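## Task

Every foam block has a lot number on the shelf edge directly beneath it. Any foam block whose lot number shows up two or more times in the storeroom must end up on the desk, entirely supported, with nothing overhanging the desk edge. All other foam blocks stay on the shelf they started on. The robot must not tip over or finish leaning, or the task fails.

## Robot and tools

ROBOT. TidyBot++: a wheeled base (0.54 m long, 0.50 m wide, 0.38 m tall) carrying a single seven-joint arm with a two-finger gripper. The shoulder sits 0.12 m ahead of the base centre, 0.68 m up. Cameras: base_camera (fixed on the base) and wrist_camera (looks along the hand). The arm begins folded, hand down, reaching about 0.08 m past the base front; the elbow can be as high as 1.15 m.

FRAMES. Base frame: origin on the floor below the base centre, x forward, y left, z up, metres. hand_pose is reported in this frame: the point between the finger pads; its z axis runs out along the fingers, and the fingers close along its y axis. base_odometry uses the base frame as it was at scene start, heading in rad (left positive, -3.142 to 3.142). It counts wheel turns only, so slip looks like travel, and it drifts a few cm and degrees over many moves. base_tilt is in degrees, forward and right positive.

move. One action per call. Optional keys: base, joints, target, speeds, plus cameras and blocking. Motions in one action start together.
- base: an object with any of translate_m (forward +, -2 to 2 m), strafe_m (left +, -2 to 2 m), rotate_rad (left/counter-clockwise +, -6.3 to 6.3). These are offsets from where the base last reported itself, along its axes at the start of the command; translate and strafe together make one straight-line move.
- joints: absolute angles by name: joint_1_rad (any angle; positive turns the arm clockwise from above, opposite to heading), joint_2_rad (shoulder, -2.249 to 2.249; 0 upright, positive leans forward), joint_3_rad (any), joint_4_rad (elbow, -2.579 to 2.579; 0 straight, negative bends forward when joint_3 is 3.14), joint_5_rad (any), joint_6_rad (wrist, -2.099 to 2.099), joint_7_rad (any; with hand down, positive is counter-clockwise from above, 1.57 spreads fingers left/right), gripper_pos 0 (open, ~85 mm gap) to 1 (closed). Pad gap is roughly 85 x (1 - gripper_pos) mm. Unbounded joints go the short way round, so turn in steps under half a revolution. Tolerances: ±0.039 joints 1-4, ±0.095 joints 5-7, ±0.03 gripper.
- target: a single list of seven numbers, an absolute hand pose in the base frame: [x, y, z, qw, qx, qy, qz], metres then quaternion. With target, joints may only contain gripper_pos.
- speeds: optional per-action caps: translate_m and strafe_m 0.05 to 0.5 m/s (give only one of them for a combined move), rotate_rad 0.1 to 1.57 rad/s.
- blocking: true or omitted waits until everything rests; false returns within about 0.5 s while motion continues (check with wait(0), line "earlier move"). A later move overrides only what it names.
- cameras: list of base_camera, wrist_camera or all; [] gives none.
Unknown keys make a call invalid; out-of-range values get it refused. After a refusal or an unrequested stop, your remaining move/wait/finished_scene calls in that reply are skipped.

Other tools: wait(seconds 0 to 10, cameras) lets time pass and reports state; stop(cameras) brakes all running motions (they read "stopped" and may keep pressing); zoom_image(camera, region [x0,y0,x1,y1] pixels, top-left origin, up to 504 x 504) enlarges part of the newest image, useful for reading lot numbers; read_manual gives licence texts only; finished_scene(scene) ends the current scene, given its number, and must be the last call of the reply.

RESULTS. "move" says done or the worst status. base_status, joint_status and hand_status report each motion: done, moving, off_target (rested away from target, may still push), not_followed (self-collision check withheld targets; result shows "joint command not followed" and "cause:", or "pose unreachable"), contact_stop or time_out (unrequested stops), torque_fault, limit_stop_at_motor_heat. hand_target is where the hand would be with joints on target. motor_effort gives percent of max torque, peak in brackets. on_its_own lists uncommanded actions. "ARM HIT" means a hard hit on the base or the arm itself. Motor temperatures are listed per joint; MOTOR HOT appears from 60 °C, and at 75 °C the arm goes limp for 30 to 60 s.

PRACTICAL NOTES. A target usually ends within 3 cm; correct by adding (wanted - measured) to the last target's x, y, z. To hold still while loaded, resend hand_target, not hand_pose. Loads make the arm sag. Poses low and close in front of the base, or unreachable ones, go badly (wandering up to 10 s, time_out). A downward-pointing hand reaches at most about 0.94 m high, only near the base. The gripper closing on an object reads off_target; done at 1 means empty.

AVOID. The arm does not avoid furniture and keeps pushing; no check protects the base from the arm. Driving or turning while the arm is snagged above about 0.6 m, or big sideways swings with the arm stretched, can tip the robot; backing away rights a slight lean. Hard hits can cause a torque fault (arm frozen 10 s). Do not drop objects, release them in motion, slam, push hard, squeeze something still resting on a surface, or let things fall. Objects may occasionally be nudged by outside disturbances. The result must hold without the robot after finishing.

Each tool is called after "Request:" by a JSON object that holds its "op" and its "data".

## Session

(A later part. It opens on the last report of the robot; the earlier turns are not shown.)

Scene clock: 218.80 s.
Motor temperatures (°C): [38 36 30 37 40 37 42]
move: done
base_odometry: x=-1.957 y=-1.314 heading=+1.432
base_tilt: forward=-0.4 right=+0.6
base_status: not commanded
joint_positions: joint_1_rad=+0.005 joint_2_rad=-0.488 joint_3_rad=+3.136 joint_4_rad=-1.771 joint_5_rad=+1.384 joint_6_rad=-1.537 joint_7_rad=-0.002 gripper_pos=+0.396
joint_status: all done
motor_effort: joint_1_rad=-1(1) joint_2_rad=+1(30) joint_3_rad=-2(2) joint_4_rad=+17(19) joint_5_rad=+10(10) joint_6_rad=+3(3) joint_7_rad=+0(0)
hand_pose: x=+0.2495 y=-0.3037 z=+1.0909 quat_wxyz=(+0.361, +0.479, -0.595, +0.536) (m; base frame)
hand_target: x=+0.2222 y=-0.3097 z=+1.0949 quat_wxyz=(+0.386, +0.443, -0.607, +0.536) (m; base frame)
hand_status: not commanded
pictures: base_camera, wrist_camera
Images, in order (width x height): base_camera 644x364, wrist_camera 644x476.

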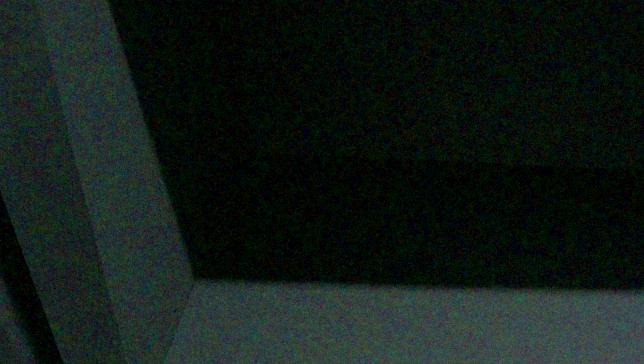

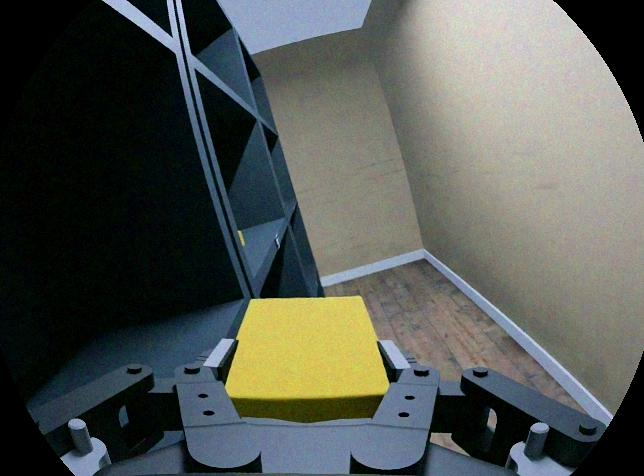

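Request:
{"op": "move", "data": {"base": {"translate_m": -0.1}, "speeds": {"translate_m": 0.15}, "cameras": []}}

Request:
{"op": "move", "data": {"base": {"strafe_m": -1.6}, "cameras": ["base_camera"]}}

Scene clock: 221.10 s.
Motor temperatures (°C): [38 36 30 37 40 37 42]
move: done
base_odometry: x=-1.970 y=-1.413 heading=+1.432
base_tilt: forward=-0.4 right=+0.6
base_status: done
joint_positions: joint_1_rad=+0.005 joint_2_rad=-0.497 joint_3_rad=+3.136 joint_4_rad=-1.772 joint_5_rad=+1.384 joint_6_rad=-1.538 joint_7_rad=-0.002 gripper_pos=+0.396
joint_status: not commanded
motor_effort: joint_1_rad=+0(1) joint_2_rad=+0(4) joint_3_rad=-2(3) joint_4_rad=+17(18) joint_5_rad=+9(10) joint_6_rad=+3(4) joint_7_rad=+0(1)
hand_pose: x=+0.2454 y=-0.3038 z=+1.0915 quat_wxyz=(+0.359, +0.476, -0.596, +0.537) (m; base frame)
hand_target: x=+0.2222 y=-0.3097 z=+1.0949 quat_wxyz=(+0.386, +0.443, -0.607, +0.536) (m; base frame)
hand_status: not commanded
pictures: none
No camera images: "cameras" was empty.

Scene clock: 225.67 s.
Motor temperatures (°C): [38 36 30 37 40 37 42]
move: done
base_odometry: x=-0.385 y=-1.634 heading=+1.432
base_tilt: forward=-0.3 right=+0.6
base_status: done
joint_positions: joint_1_rad=+0.005 joint_2_rad=-0.497 joint_3_rad=+3.137 joint_4_rad=-1.772 joint_5_rad=+1.384 joint_6_rad=-1.538 joint_7_rad=-0.002 gripper_pos=+0.396
joint_status: not commanded
motor_effort: joint_1_rad=-1(1) joint_2_rad=+1(2) joint_3_rad=-2(3) joint_4_rad=+16(18) joint_5_rad=+9(10) joint_6_rad=+3(4) joint_7_rad=+0(1)
hand_pose: x=+0.2453 y=-0.3038 z=+1.0915 quat_wxyz=(+0.359, +0.476, -0.596, +0.537) (m; base frame)
hand_target: x=+0.2222 y=-0.3097 z=+1.0949 quat_wxyz=(+0.386, +0.443, -0.607, +0.536) (m; base frame)
hand_status: not commanded
pictures: base_camera
Images, in order (width x height): base_camera 644x364.

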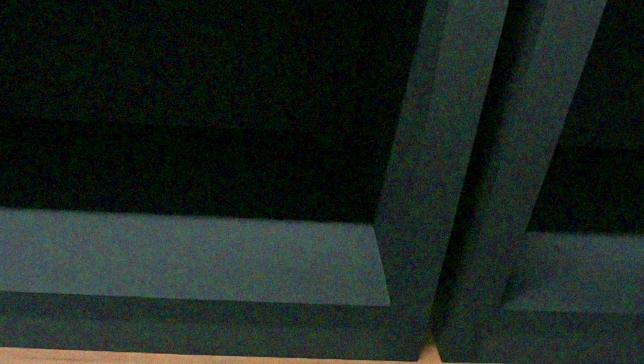

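Request:
{"op": "move", "data": {"base": {"strafe_m": -1.5}}}

Scene clock: 230.13 s.
Motor temperatures (°C): [38 36 30 37 40 37 42]
move: done
base_odometry: x=+1.100 y=-1.843 heading=+1.431
base_tilt: forward=-0.3 right=+0.6
base_status: done
joint_positions: joint_1_rad=+0.005 joint_2_rad=-0.497 joint_3_rad=+3.137 joint_4_rad=-1.772 joint_5_rad=+1.384 joint_6_rad=-1.538 joint_7_rad=-0.002 gripper_pos=+0.396
joint_status: not commanded
motor_effort: joint_1_rad=+0(1) joint_2_rad=+2(3) joint_3_rad=-2(4) joint_4_rad=+16(18) joint_5_rad=+9(10) joint_6_rad=+3(4) joint_7_rad=+0(1)
hand_pose: x=+0.2453 y=-0.3039 z=+1.0914 quat_wxyz=(+0.359, +0.476, -0.596, +0.537) (m; base frame)
hand_target: x=+0.2222 y=-0.3097 z=+1.0949 quat_wxyz=(+0.386, +0.443, -0.607, +0.536) (m; base frame)
hand_status: not commanded
pictures: base_camera, wrist_camera
Images, in order (width x height): base_camera 644x364, wrist_camera 644x476.

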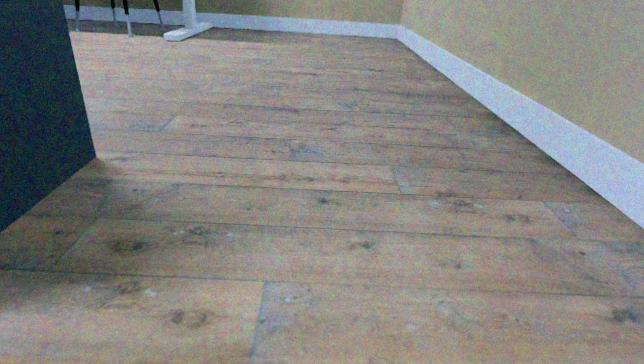

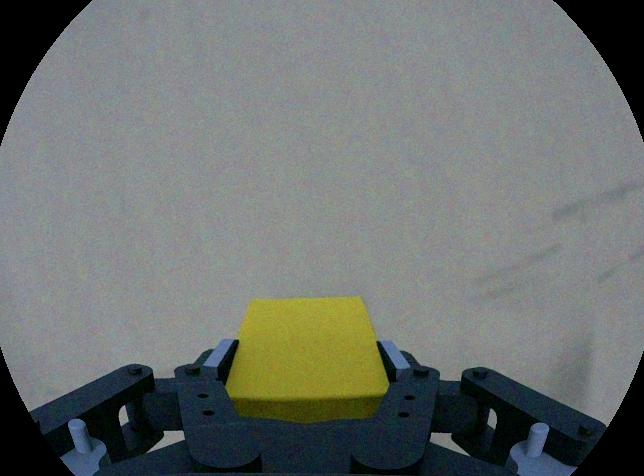

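Request:
{"op": "move", "data": {"base": {"translate_m": 1.905}, "cameras": ["base_camera"]}}

Request:
{"op": "move", "data": {"base": {"strafe_m": 1.35}, "joints": {"joint_1_rad": 0, "joint_2_rad": -0.6, "joint_3_rad": 3.1416, "joint_4_rad": -2.5, "joint_5_rad": 0.05, "joint_6_rad": 0.2, "joint_7_rad": 1.6}}}

Scene clock: 235.63 s.
Motor temperatures (°C): [38 36 30 37 40 37 42]
move: done
base_odometry: x=+1.365 y=+0.044 heading=+1.431
base_tilt: forward=-0.3 right=+0.6
base_status: done
joint_positions: joint_1_rad=+0.006 joint_2_rad=-0.497 joint_3_rad=+3.137 joint_4_rad=-1.772 joint_5_rad=+1.385 joint_6_rad=-1.539 joint_7_rad=-0.002 gripper_pos=+0.396
joint_status: not commanded
motor_effort: joint_1_rad=+0(1) joint_2_rad=+1(4) joint_3_rad=-2(2) joint_4_rad=+17(18) joint_5_rad=+9(10) joint_6_rad=+3(4) joint_7_rad=+0(1)
hand_pose: x=+0.2449 y=-0.3039 z=+1.0913 quat_wxyz=(+0.359, +0.476, -0.597, +0.537) (m; base frame)
hand_target: x=+0.2222 y=-0.3097 z=+1.0949 quat_wxyz=(+0.386, +0.443, -0.607, +0.536) (m; base frame)
hand_status: not commanded
pictures: base_camera
Images, in order (width x height): base_camera 644x364.

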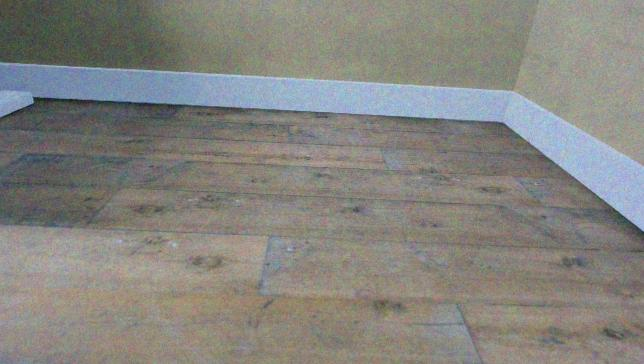

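Scene clock: 239.70 s.
Motor temperatures (°C): [37 36 30 37 40 37 42]
move: done
base_odometry: x=+0.028 y=+0.233 heading=+1.430
base_tilt: forward=-0.4 right=+0.6
base_status: done
joint_positions: joint_1_rad=+0.006 joint_2_rad=-0.582 joint_3_rad=+3.137 joint_4_rad=-2.470 joint_5_rad=+0.119 joint_6_rad=+0.143 joint_7_rad=+1.557 gripper_pos=+0.396
joint_status: all done
motor_effort: joint_1_rad=-1(2) joint_2_rad=-2(3) joint_3_rad=+1(4) joint_4_rad=+21(24) joint_5_rad=+1(10) joint_6_rad=+9(10) joint_7_rad=+0(1)
hand_pose: x=+0.4928 y=+0.0064 z=+0.8812 quat_wxyz=(+0.028, +0.765, +0.045, +0.642) (m; base frame)
hand_target: x=+0.4876 y=+0.0044 z=+0.8873 quat_wxyz=(+0.022, +0.751, +0.033, +0.660) (m; base frame)
hand_status: not commanded
pictures: base_camera, wrist_camera
Images, in order (width x height): base_camera 644x364, wrist_camera 644x476.

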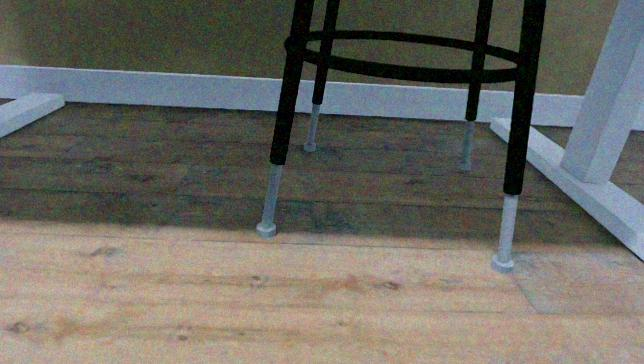

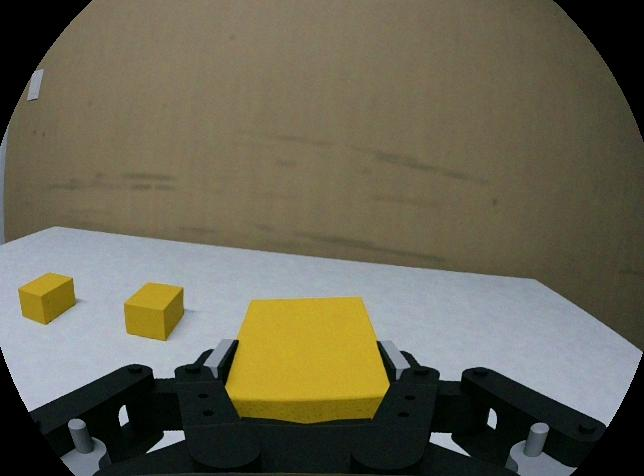

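Request:
{"op": "move", "data": {"joints": {"joint_1_rad": 0, "joint_2_rad": 0.384, "joint_4_rad": -1.805, "joint_5_rad": -0.04, "joint_6_rad": 0.43, "joint_7_rad": 1.57}, "cameras": ["wrist_camera"]}}

Request:
{"op": "move", "data": {"joints": {"joint_2_rad": 0.447, "joint_4_rad": -1.865, "joint_6_rad": 0.56}, "cameras": ["wrist_camera"]}}

Scene clock: 242.63 s.
Motor temperatures (°C): [37 36 30 37 40 37 42]
move: done
base_odometry: x=+0.028 y=+0.233 heading=+1.430
base_tilt: forward=-0.3 right=+0.6
base_status: not commanded
joint_positions: joint_1_rad=+0.006 joint_2_rad=+0.362 joint_3_rad=+3.137 joint_4_rad=-1.823 joint_5_rad=+0.030 joint_6_rad=+0.371 joint_7_rad=+1.557 gripper_pos=+0.396
joint_status: all done
motor_effort: joint_1_rad=+0(2) joint_2_rad=-31(33) joint_3_rad=+0(1) joint_4_rad=+19(23) joint_5_rad=+1(2) joint_6_rad=+8(10) joint_7_rad=+0(1)
hand_pose: x=+0.8272 y=+0.0035 z=+0.8192 quat_wxyz=(+0.000, +0.788, +0.008, +0.616) (m; base frame)
hand_target: x=+0.8386 y=-0.0038 z=+0.8314 quat_wxyz=(-0.005, +0.770, -0.020, +0.637) (m; base frame)
hand_status: not commanded
pictures: wrist_camera
Images, in order (width x height): wrist_camera 644x476.

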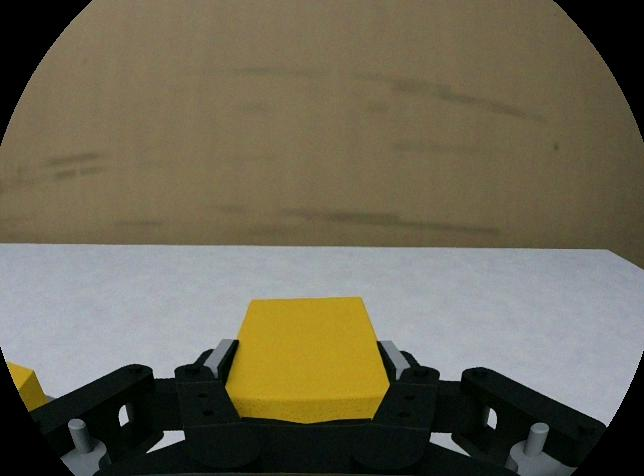

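Scene clock: 243.77 s.
Motor temperatures (°C): [37 36 30 37 40 37 42]
move: done
base_odometry: x=+0.028 y=+0.233 heading=+1.430
base_tilt: forward=-0.3 right=+0.6
base_status: not commanded
joint_positions: joint_1_rad=+0.006 joint_2_rad=+0.426 joint_3_rad=+3.137 joint_4_rad=-1.844 joint_5_rad=+0.030 joint_6_rad=+0.508 joint_7_rad=+1.557 gripper_pos=+0.396
joint_status: all done
motor_effort: joint_1_rad=+0(1) joint_2_rad=-33(35) joint_3_rad=+0(0) joint_4_rad=+19(21) joint_5_rad=+1(1) joint_6_rad=+9(10) joint_7_rad=+0(1)
hand_pose: x=+0.8390 y=+0.0044 z=+0.8033 quat_wxyz=(-0.002, +0.772, +0.008, +0.636) (m; base frame)
hand_target: x=+0.8389 y=-0.0053 z=+0.7928 quat_wxyz=(-0.003, +0.768, -0.020, +0.640) (m; base frame)
hand_status: not commanded
pictures: wrist_camera
Images, in order (width x height): wrist_camera 644x476.

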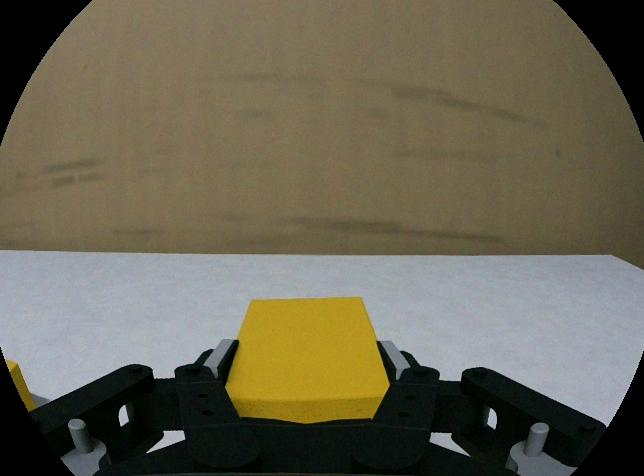

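Request:
{"op": "move", "data": {"joints": {"joint_2_rad": 0.45, "joint_4_rad": -1.87, "joint_6_rad": 0.48}, "cameras": []}}

Request:
{"op": "move", "data": {"joints": {"joint_2_rad": 0.468, "joint_4_rad": -1.885, "joint_6_rad": 0.505}, "cameras": ["wrist_camera"]}}

Scene clock: 244.73 s.
Motor temperatures (°C): [37 36 30 37 40 37 42]
move: done
base_odometry: x=+0.028 y=+0.233 heading=+1.430
base_tilt: forward=-0.3 right=+0.6
base_status: not commanded
joint_positions: joint_1_rad=+0.006 joint_2_rad=+0.427 joint_3_rad=+3.137 joint_4_rad=-1.846 joint_5_rad=+0.029 joint_6_rad=+0.467 joint_7_rad=+1.557 gripper_pos=+0.396
joint_status: all done
motor_effort: joint_1_rad=+0(1) joint_2_rad=-33(35) joint_3_rad=+0(0) joint_4_rad=+19(20) joint_5_rad=+1(1) joint_6_rad=+9(10) joint_7_rad=+0(0)
hand_pose: x=+0.8360 y=+0.0041 z=+0.7890 quat_wxyz=(-0.002, +0.785, +0.008, +0.619) (m; base frame)
hand_target: x=+0.8322 y=-0.0044 z=+0.7637 quat_wxyz=(-0.004, +0.795, -0.020, +0.606) (m; base frame)
hand_status: not commanded
pictures: none
No camera images: "cameras" was empty.

Scene clock: 245.43 s.
Motor temperatures (°C): [37 36 30 37 40 37 42]
move: done
base_odometry: x=+0.028 y=+0.233 heading=+1.430
base_tilt: forward=-0.3 right=+0.6
base_status: not commanded
joint_positions: joint_1_rad=+0.006 joint_2_rad=+0.442 joint_3_rad=+3.137 joint_4_rad=-1.858 joint_5_rad=+0.029 joint_6_rad=+0.475 joint_7_rad=+1.557 gripper_pos=+0.396
joint_status: all done
motor_effort: joint_1_rad=+0(1) joint_2_rad=-33(34) joint_3_rad=-1(1) joint_4_rad=+18(19) joint_5_rad=+1(1) joint_6_rad=+9(10) joint_7_rad=+0(0)
hand_pose: x=+0.8345 y=+0.0042 z=+0.7744 quat_wxyz=(-0.002, +0.791, +0.008, +0.612) (m; base frame)
hand_target: x=+0.8311 y=-0.0047 z=+0.7505 quat_wxyz=(-0.003, +0.798, -0.020, +0.603) (m; base frame)
hand_status: not commanded
pictures: wrist_camera
Images, in order (width x height): wrist_camera 644x476.

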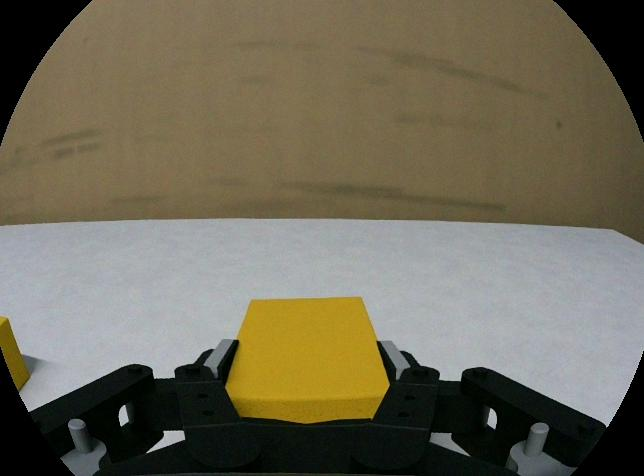

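Request:
{"op": "move", "data": {"joints": {"joint_2_rad": 0.478, "joint_4_rad": -1.895, "joint_6_rad": 0.515}, "cameras": []}}

Request:
{"op": "move", "data": {"joints": {"joint_2_rad": 0.488, "joint_4_rad": -1.905, "joint_6_rad": 0.525}, "cameras": ["wrist_camera"]}}

Scene clock: 246.10 s.
Motor temperatures (°C): [37 36 30 37 40 37 42]
move: done
base_odometry: x=+0.028 y=+0.233 heading=+1.430
base_tilt: forward=-0.3 right=+0.6
base_status: not commanded
joint_positions: joint_1_rad=+0.006 joint_2_rad=+0.445 joint_3_rad=+3.137 joint_4_rad=-1.864 joint_5_rad=+0.029 joint_6_rad=+0.483 joint_7_rad=+1.557 gripper_pos=+0.396
joint_status: all done
motor_effort: joint_1_rad=+0(1) joint_2_rad=-31(33) joint_3_rad=+0(0) joint_4_rad=+16(19) joint_5_rad=+1(1) joint_6_rad=+7(9) joint_7_rad=+0(1)
hand_pose: x=+0.8338 y=+0.0042 z=+0.7716 quat_wxyz=(-0.002, +0.791, +0.007, +0.611) (m; base frame)
hand_target: x=+0.8295 y=-0.0048 z=+0.7412 quat_wxyz=(-0.003, +0.801, -0.020, +0.599) (m; base frame)
hand_status: not commanded
pictures: none
No camera images: "cameras" was empty.

Scene clock: 246.63 s.
Motor temperatures (°C): [37 36 30 37 40 37 42]
move: off_target
base_odometry: x=+0.028 y=+0.233 heading=+1.430
base_tilt: forward=-0.3 right=+0.6
base_status: not commanded
joint_positions: joint_1_rad=+0.006 joint_2_rad=+0.447 joint_3_rad=+3.137 joint_4_rad=-1.868 joint_5_rad=+0.029 joint_6_rad=+0.494 joint_7_rad=+1.557 gripper_pos=+0.396
joint_status: joint_2_rad off_target (ended at +0.447, target +0.488); the others done
motor_effort: joint_1_rad=+0(1) joint_2_rad=-30(32) joint_3_rad=+0(1) joint_4_rad=+16(18) joint_5_rad=+1(1) joint_6_rad=+7(8) joint_7_rad=+0(0)
hand_pose: x=+0.8336 y=+0.0042 z=+0.7709 quat_wxyz=(-0.002, +0.790, +0.007, +0.613) (m; base frame)
hand_target: x=+0.8278 y=-0.0049 z=+0.7319 quat_wxyz=(-0.002, +0.804, -0.020, +0.595) (m; base frame)
hand_status: not commanded
pictures: wrist_camera
Images, in order (width x height): wrist_camera 644x476.

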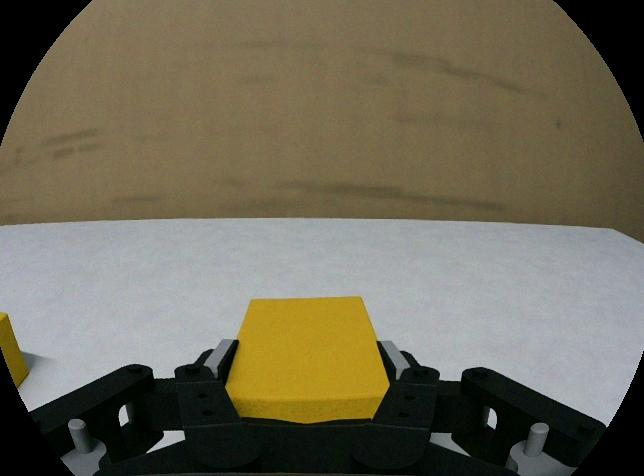

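Request:
{"op": "move", "data": {"joints": {"joint_2_rad": 0.476, "joint_4_rad": -1.893, "joint_6_rad": 0.513}, "cameras": []}}

Request:
{"op": "move", "data": {"joints": {"gripper_pos": 0.28}, "cameras": []}}

Request:
{"op": "move", "data": {"joints": {"gripper_pos": 0.0}, "cameras": []}}

Request:
{"op": "move", "data": {"joints": {"joint_2_rad": 0.34, "joint_4_rad": -1.7, "joint_6_rad": 0.2}, "cameras": []}}

Request:
{"op": "move", "data": {"joints": {"joint_2_rad": -0.6, "joint_4_rad": -2.5, "joint_6_rad": 0.1}}}

Scene clock: 247.40 s.
Motor temperatures (°C): [37 36 30 37 40 37 42]
move: done
base_odometry: x=+0.028 y=+0.233 heading=+1.430
base_tilt: forward=-0.3 right=+0.6
base_status: not commanded
joint_positions: joint_1_rad=+0.006 joint_2_rad=+0.447 joint_3_rad=+3.137 joint_4_rad=-1.868 joint_5_rad=+0.029 joint_6_rad=+0.494 joint_7_rad=+1.557 gripper_pos=+0.396
joint_status: all done
motor_effort: joint_1_rad=+0(1) joint_2_rad=-29(31) joint_3_rad=+0(0) joint_4_rad=+16(17) joint_5_rad=+1(1) joint_6_rad=+7(8) joint_7_rad=+0(0)
hand_pose: x=+0.8336 y=+0.0042 z=+0.7711 quat_wxyz=(-0.002, +0.790, +0.007, +0.613) (m; base frame)
hand_target: x=+0.8299 y=-0.0048 z=+0.7430 quat_wxyz=(-0.003, +0.800, -0.020, +0.599) (m; base frame)
hand_status: not commanded
pictures: none
No camera images: "cameras" was empty.

Scene clock: 248.13 s.
Motor temperatures (°C): [37 36 30 37 40 37 42]
move: done
base_odometry: x=+0.028 y=+0.233 heading=+1.430
base_tilt: forward=-0.3 right=+0.6
base_status: not commanded
joint_positions: joint_1_rad=+0.006 joint_2_rad=+0.450 joint_3_rad=+3.137 joint_4_rad=-1.869 joint_5_rad=+0.029 joint_6_rad=+0.494 joint_7_rad=+1.557 gripper_pos=+0.280
joint_status: all done
motor_effort: joint_1_rad=+0(1) joint_2_rad=-33(34) joint_3_rad=+0(1) joint_4_rad=+17(18) joint_5_rad=+1(1) joint_6_rad=+8(9) joint_7_rad=+0(0)
hand_pose: x=+0.8337 y=+0.0042 z=+0.7686 quat_wxyz=(-0.002, +0.791, +0.007, +0.612) (m; base frame)
hand_target: x=+0.8299 y=-0.0048 z=+0.7430 quat_wxyz=(-0.003, +0.800, -0.020, +0.599) (m; base frame)
hand_status: not commanded
pictures: none
No camera images: "cameras" was empty.

Scene clock: 248.80 s.
Motor temperatures (°C): [37 36 30 37 40 37 42]
move: done
base_odometry: x=+0.028 y=+0.233 heading=+1.430
base_tilt: forward=-0.3 right=+0.6
base_status: not commanded
joint_positions: joint_1_rad=+0.006 joint_2_rad=+0.450 joint_3_rad=+3.137 joint_4_rad=-1.869 joint_5_rad=+0.029 joint_6_rad=+0.494 joint_7_rad=+1.557 gripper_pos=+0.000
joint_status: all done
motor_effort: joint_1_rad=-1(1) joint_2_rad=-32(33) joint_3_rad=+0(1) joint_4_rad=+18(18) joint_5_rad=+1(1) joint_6_rad=+9(9) joint_7_rad=+0(0)
hand_pose: x=+0.8337 y=+0.0042 z=+0.7686 quat_wxyz=(-0.002, +0.791, +0.007, +0.612) (m; base frame)
hand_target: x=+0.8299 y=-0.0048 z=+0.7430 quat_wxyz=(-0.003, +0.800, -0.020, +0.599) (m; base frame)
hand_status: not commanded
pictures: none
No camera images: "cameras" was empty.

Scene clock: 250.33 s.
Motor temperatures (°C): [37 36 30 37 40 37 42]
move: done
base_odometry: x=+0.028 y=+0.233 heading=+1.430
base_tilt: forward=-0.3 right=+0.6
base_status: not commanded
joint_positions: joint_1_rad=+0.006 joint_2_rad=+0.326 joint_3_rad=+3.137 joint_4_rad=-1.706 joint_5_rad=+0.029 joint_6_rad=+0.249 joint_7_rad=+1.557 gripper_pos=+0.000
joint_status: all done
motor_effort: joint_1_rad=+0(1) joint_2_rad=-32(36) joint_3_rad=+0(0) joint_4_rad=+20(21) joint_5_rad=+1(1) joint_6_rad=+9(10) joint_7_rad=+0(1)
hand_pose: x=+0.8396 y=+0.0022 z=+0.8754 quat_wxyz=(+0.001, +0.778, +0.007, +0.629) (m; base frame)
hand_target: x=+0.8398 y=-0.0011 z=+0.8535 quat_wxyz=(-0.009, +0.795, -0.018, +0.606) (m; base frame)
hand_status: not commanded
pictures: none
No camera images: "cameras" was empty.

Scene clock: 252.57 s.
Motor temperatures (°C): [37 36 30 37 40 37 42]
move: done
base_odometry: x=+0.028 y=+0.233 heading=+1.430
base_tilt: forward=-0.3 right=+0.6
base_status: not commanded
joint_positions: joint_1_rad=+0.006 joint_2_rad=-0.587 joint_3_rad=+3.137 joint_4_rad=-2.470 joint_5_rad=+0.029 joint_6_rad=+0.148 joint_7_rad=+1.557 gripper_pos=+0.000
joint_status: all done
motor_effort: joint_1_rad=-1(1) joint_2_rad=-1(33) joint_3_rad=+1(1) joint_4_rad=+21(23) joint_5_rad=+1(1) joint_6_rad=+9(10) joint_7_rad=+0(1)
hand_pose: x=+0.4921 y=+0.0024 z=+0.8847 quat_wxyz=(+0.005, +0.763, +0.007, +0.647) (m; base frame)
hand_target: x=+0.4821 y=+0.0001 z=+0.8567 quat_wxyz=(-0.011, +0.783, -0.017, +0.621) (m; base frame)
hand_status: not commanded
pictures: base_camera, wrist_camera
Images, in order (width x height): base_camera 644x364, wrist_camera 644x476.

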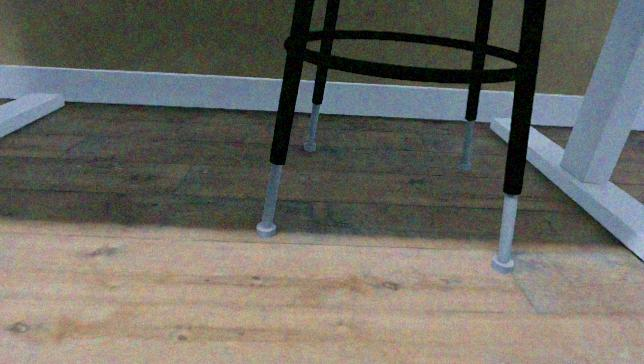

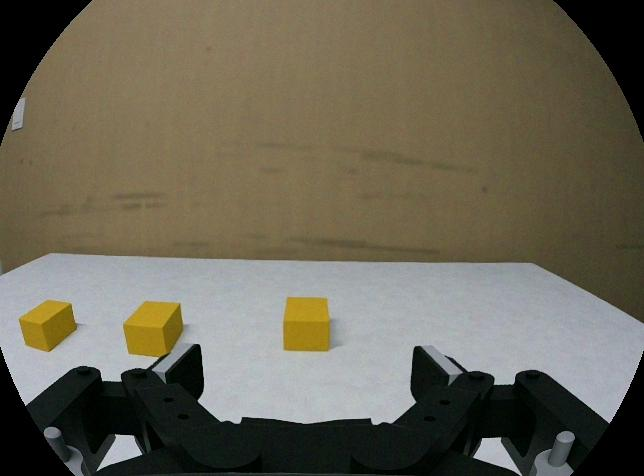

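Request:
{"op": "finished_scene", "data": {"scene": 2}}

The scene is finished: the task was done.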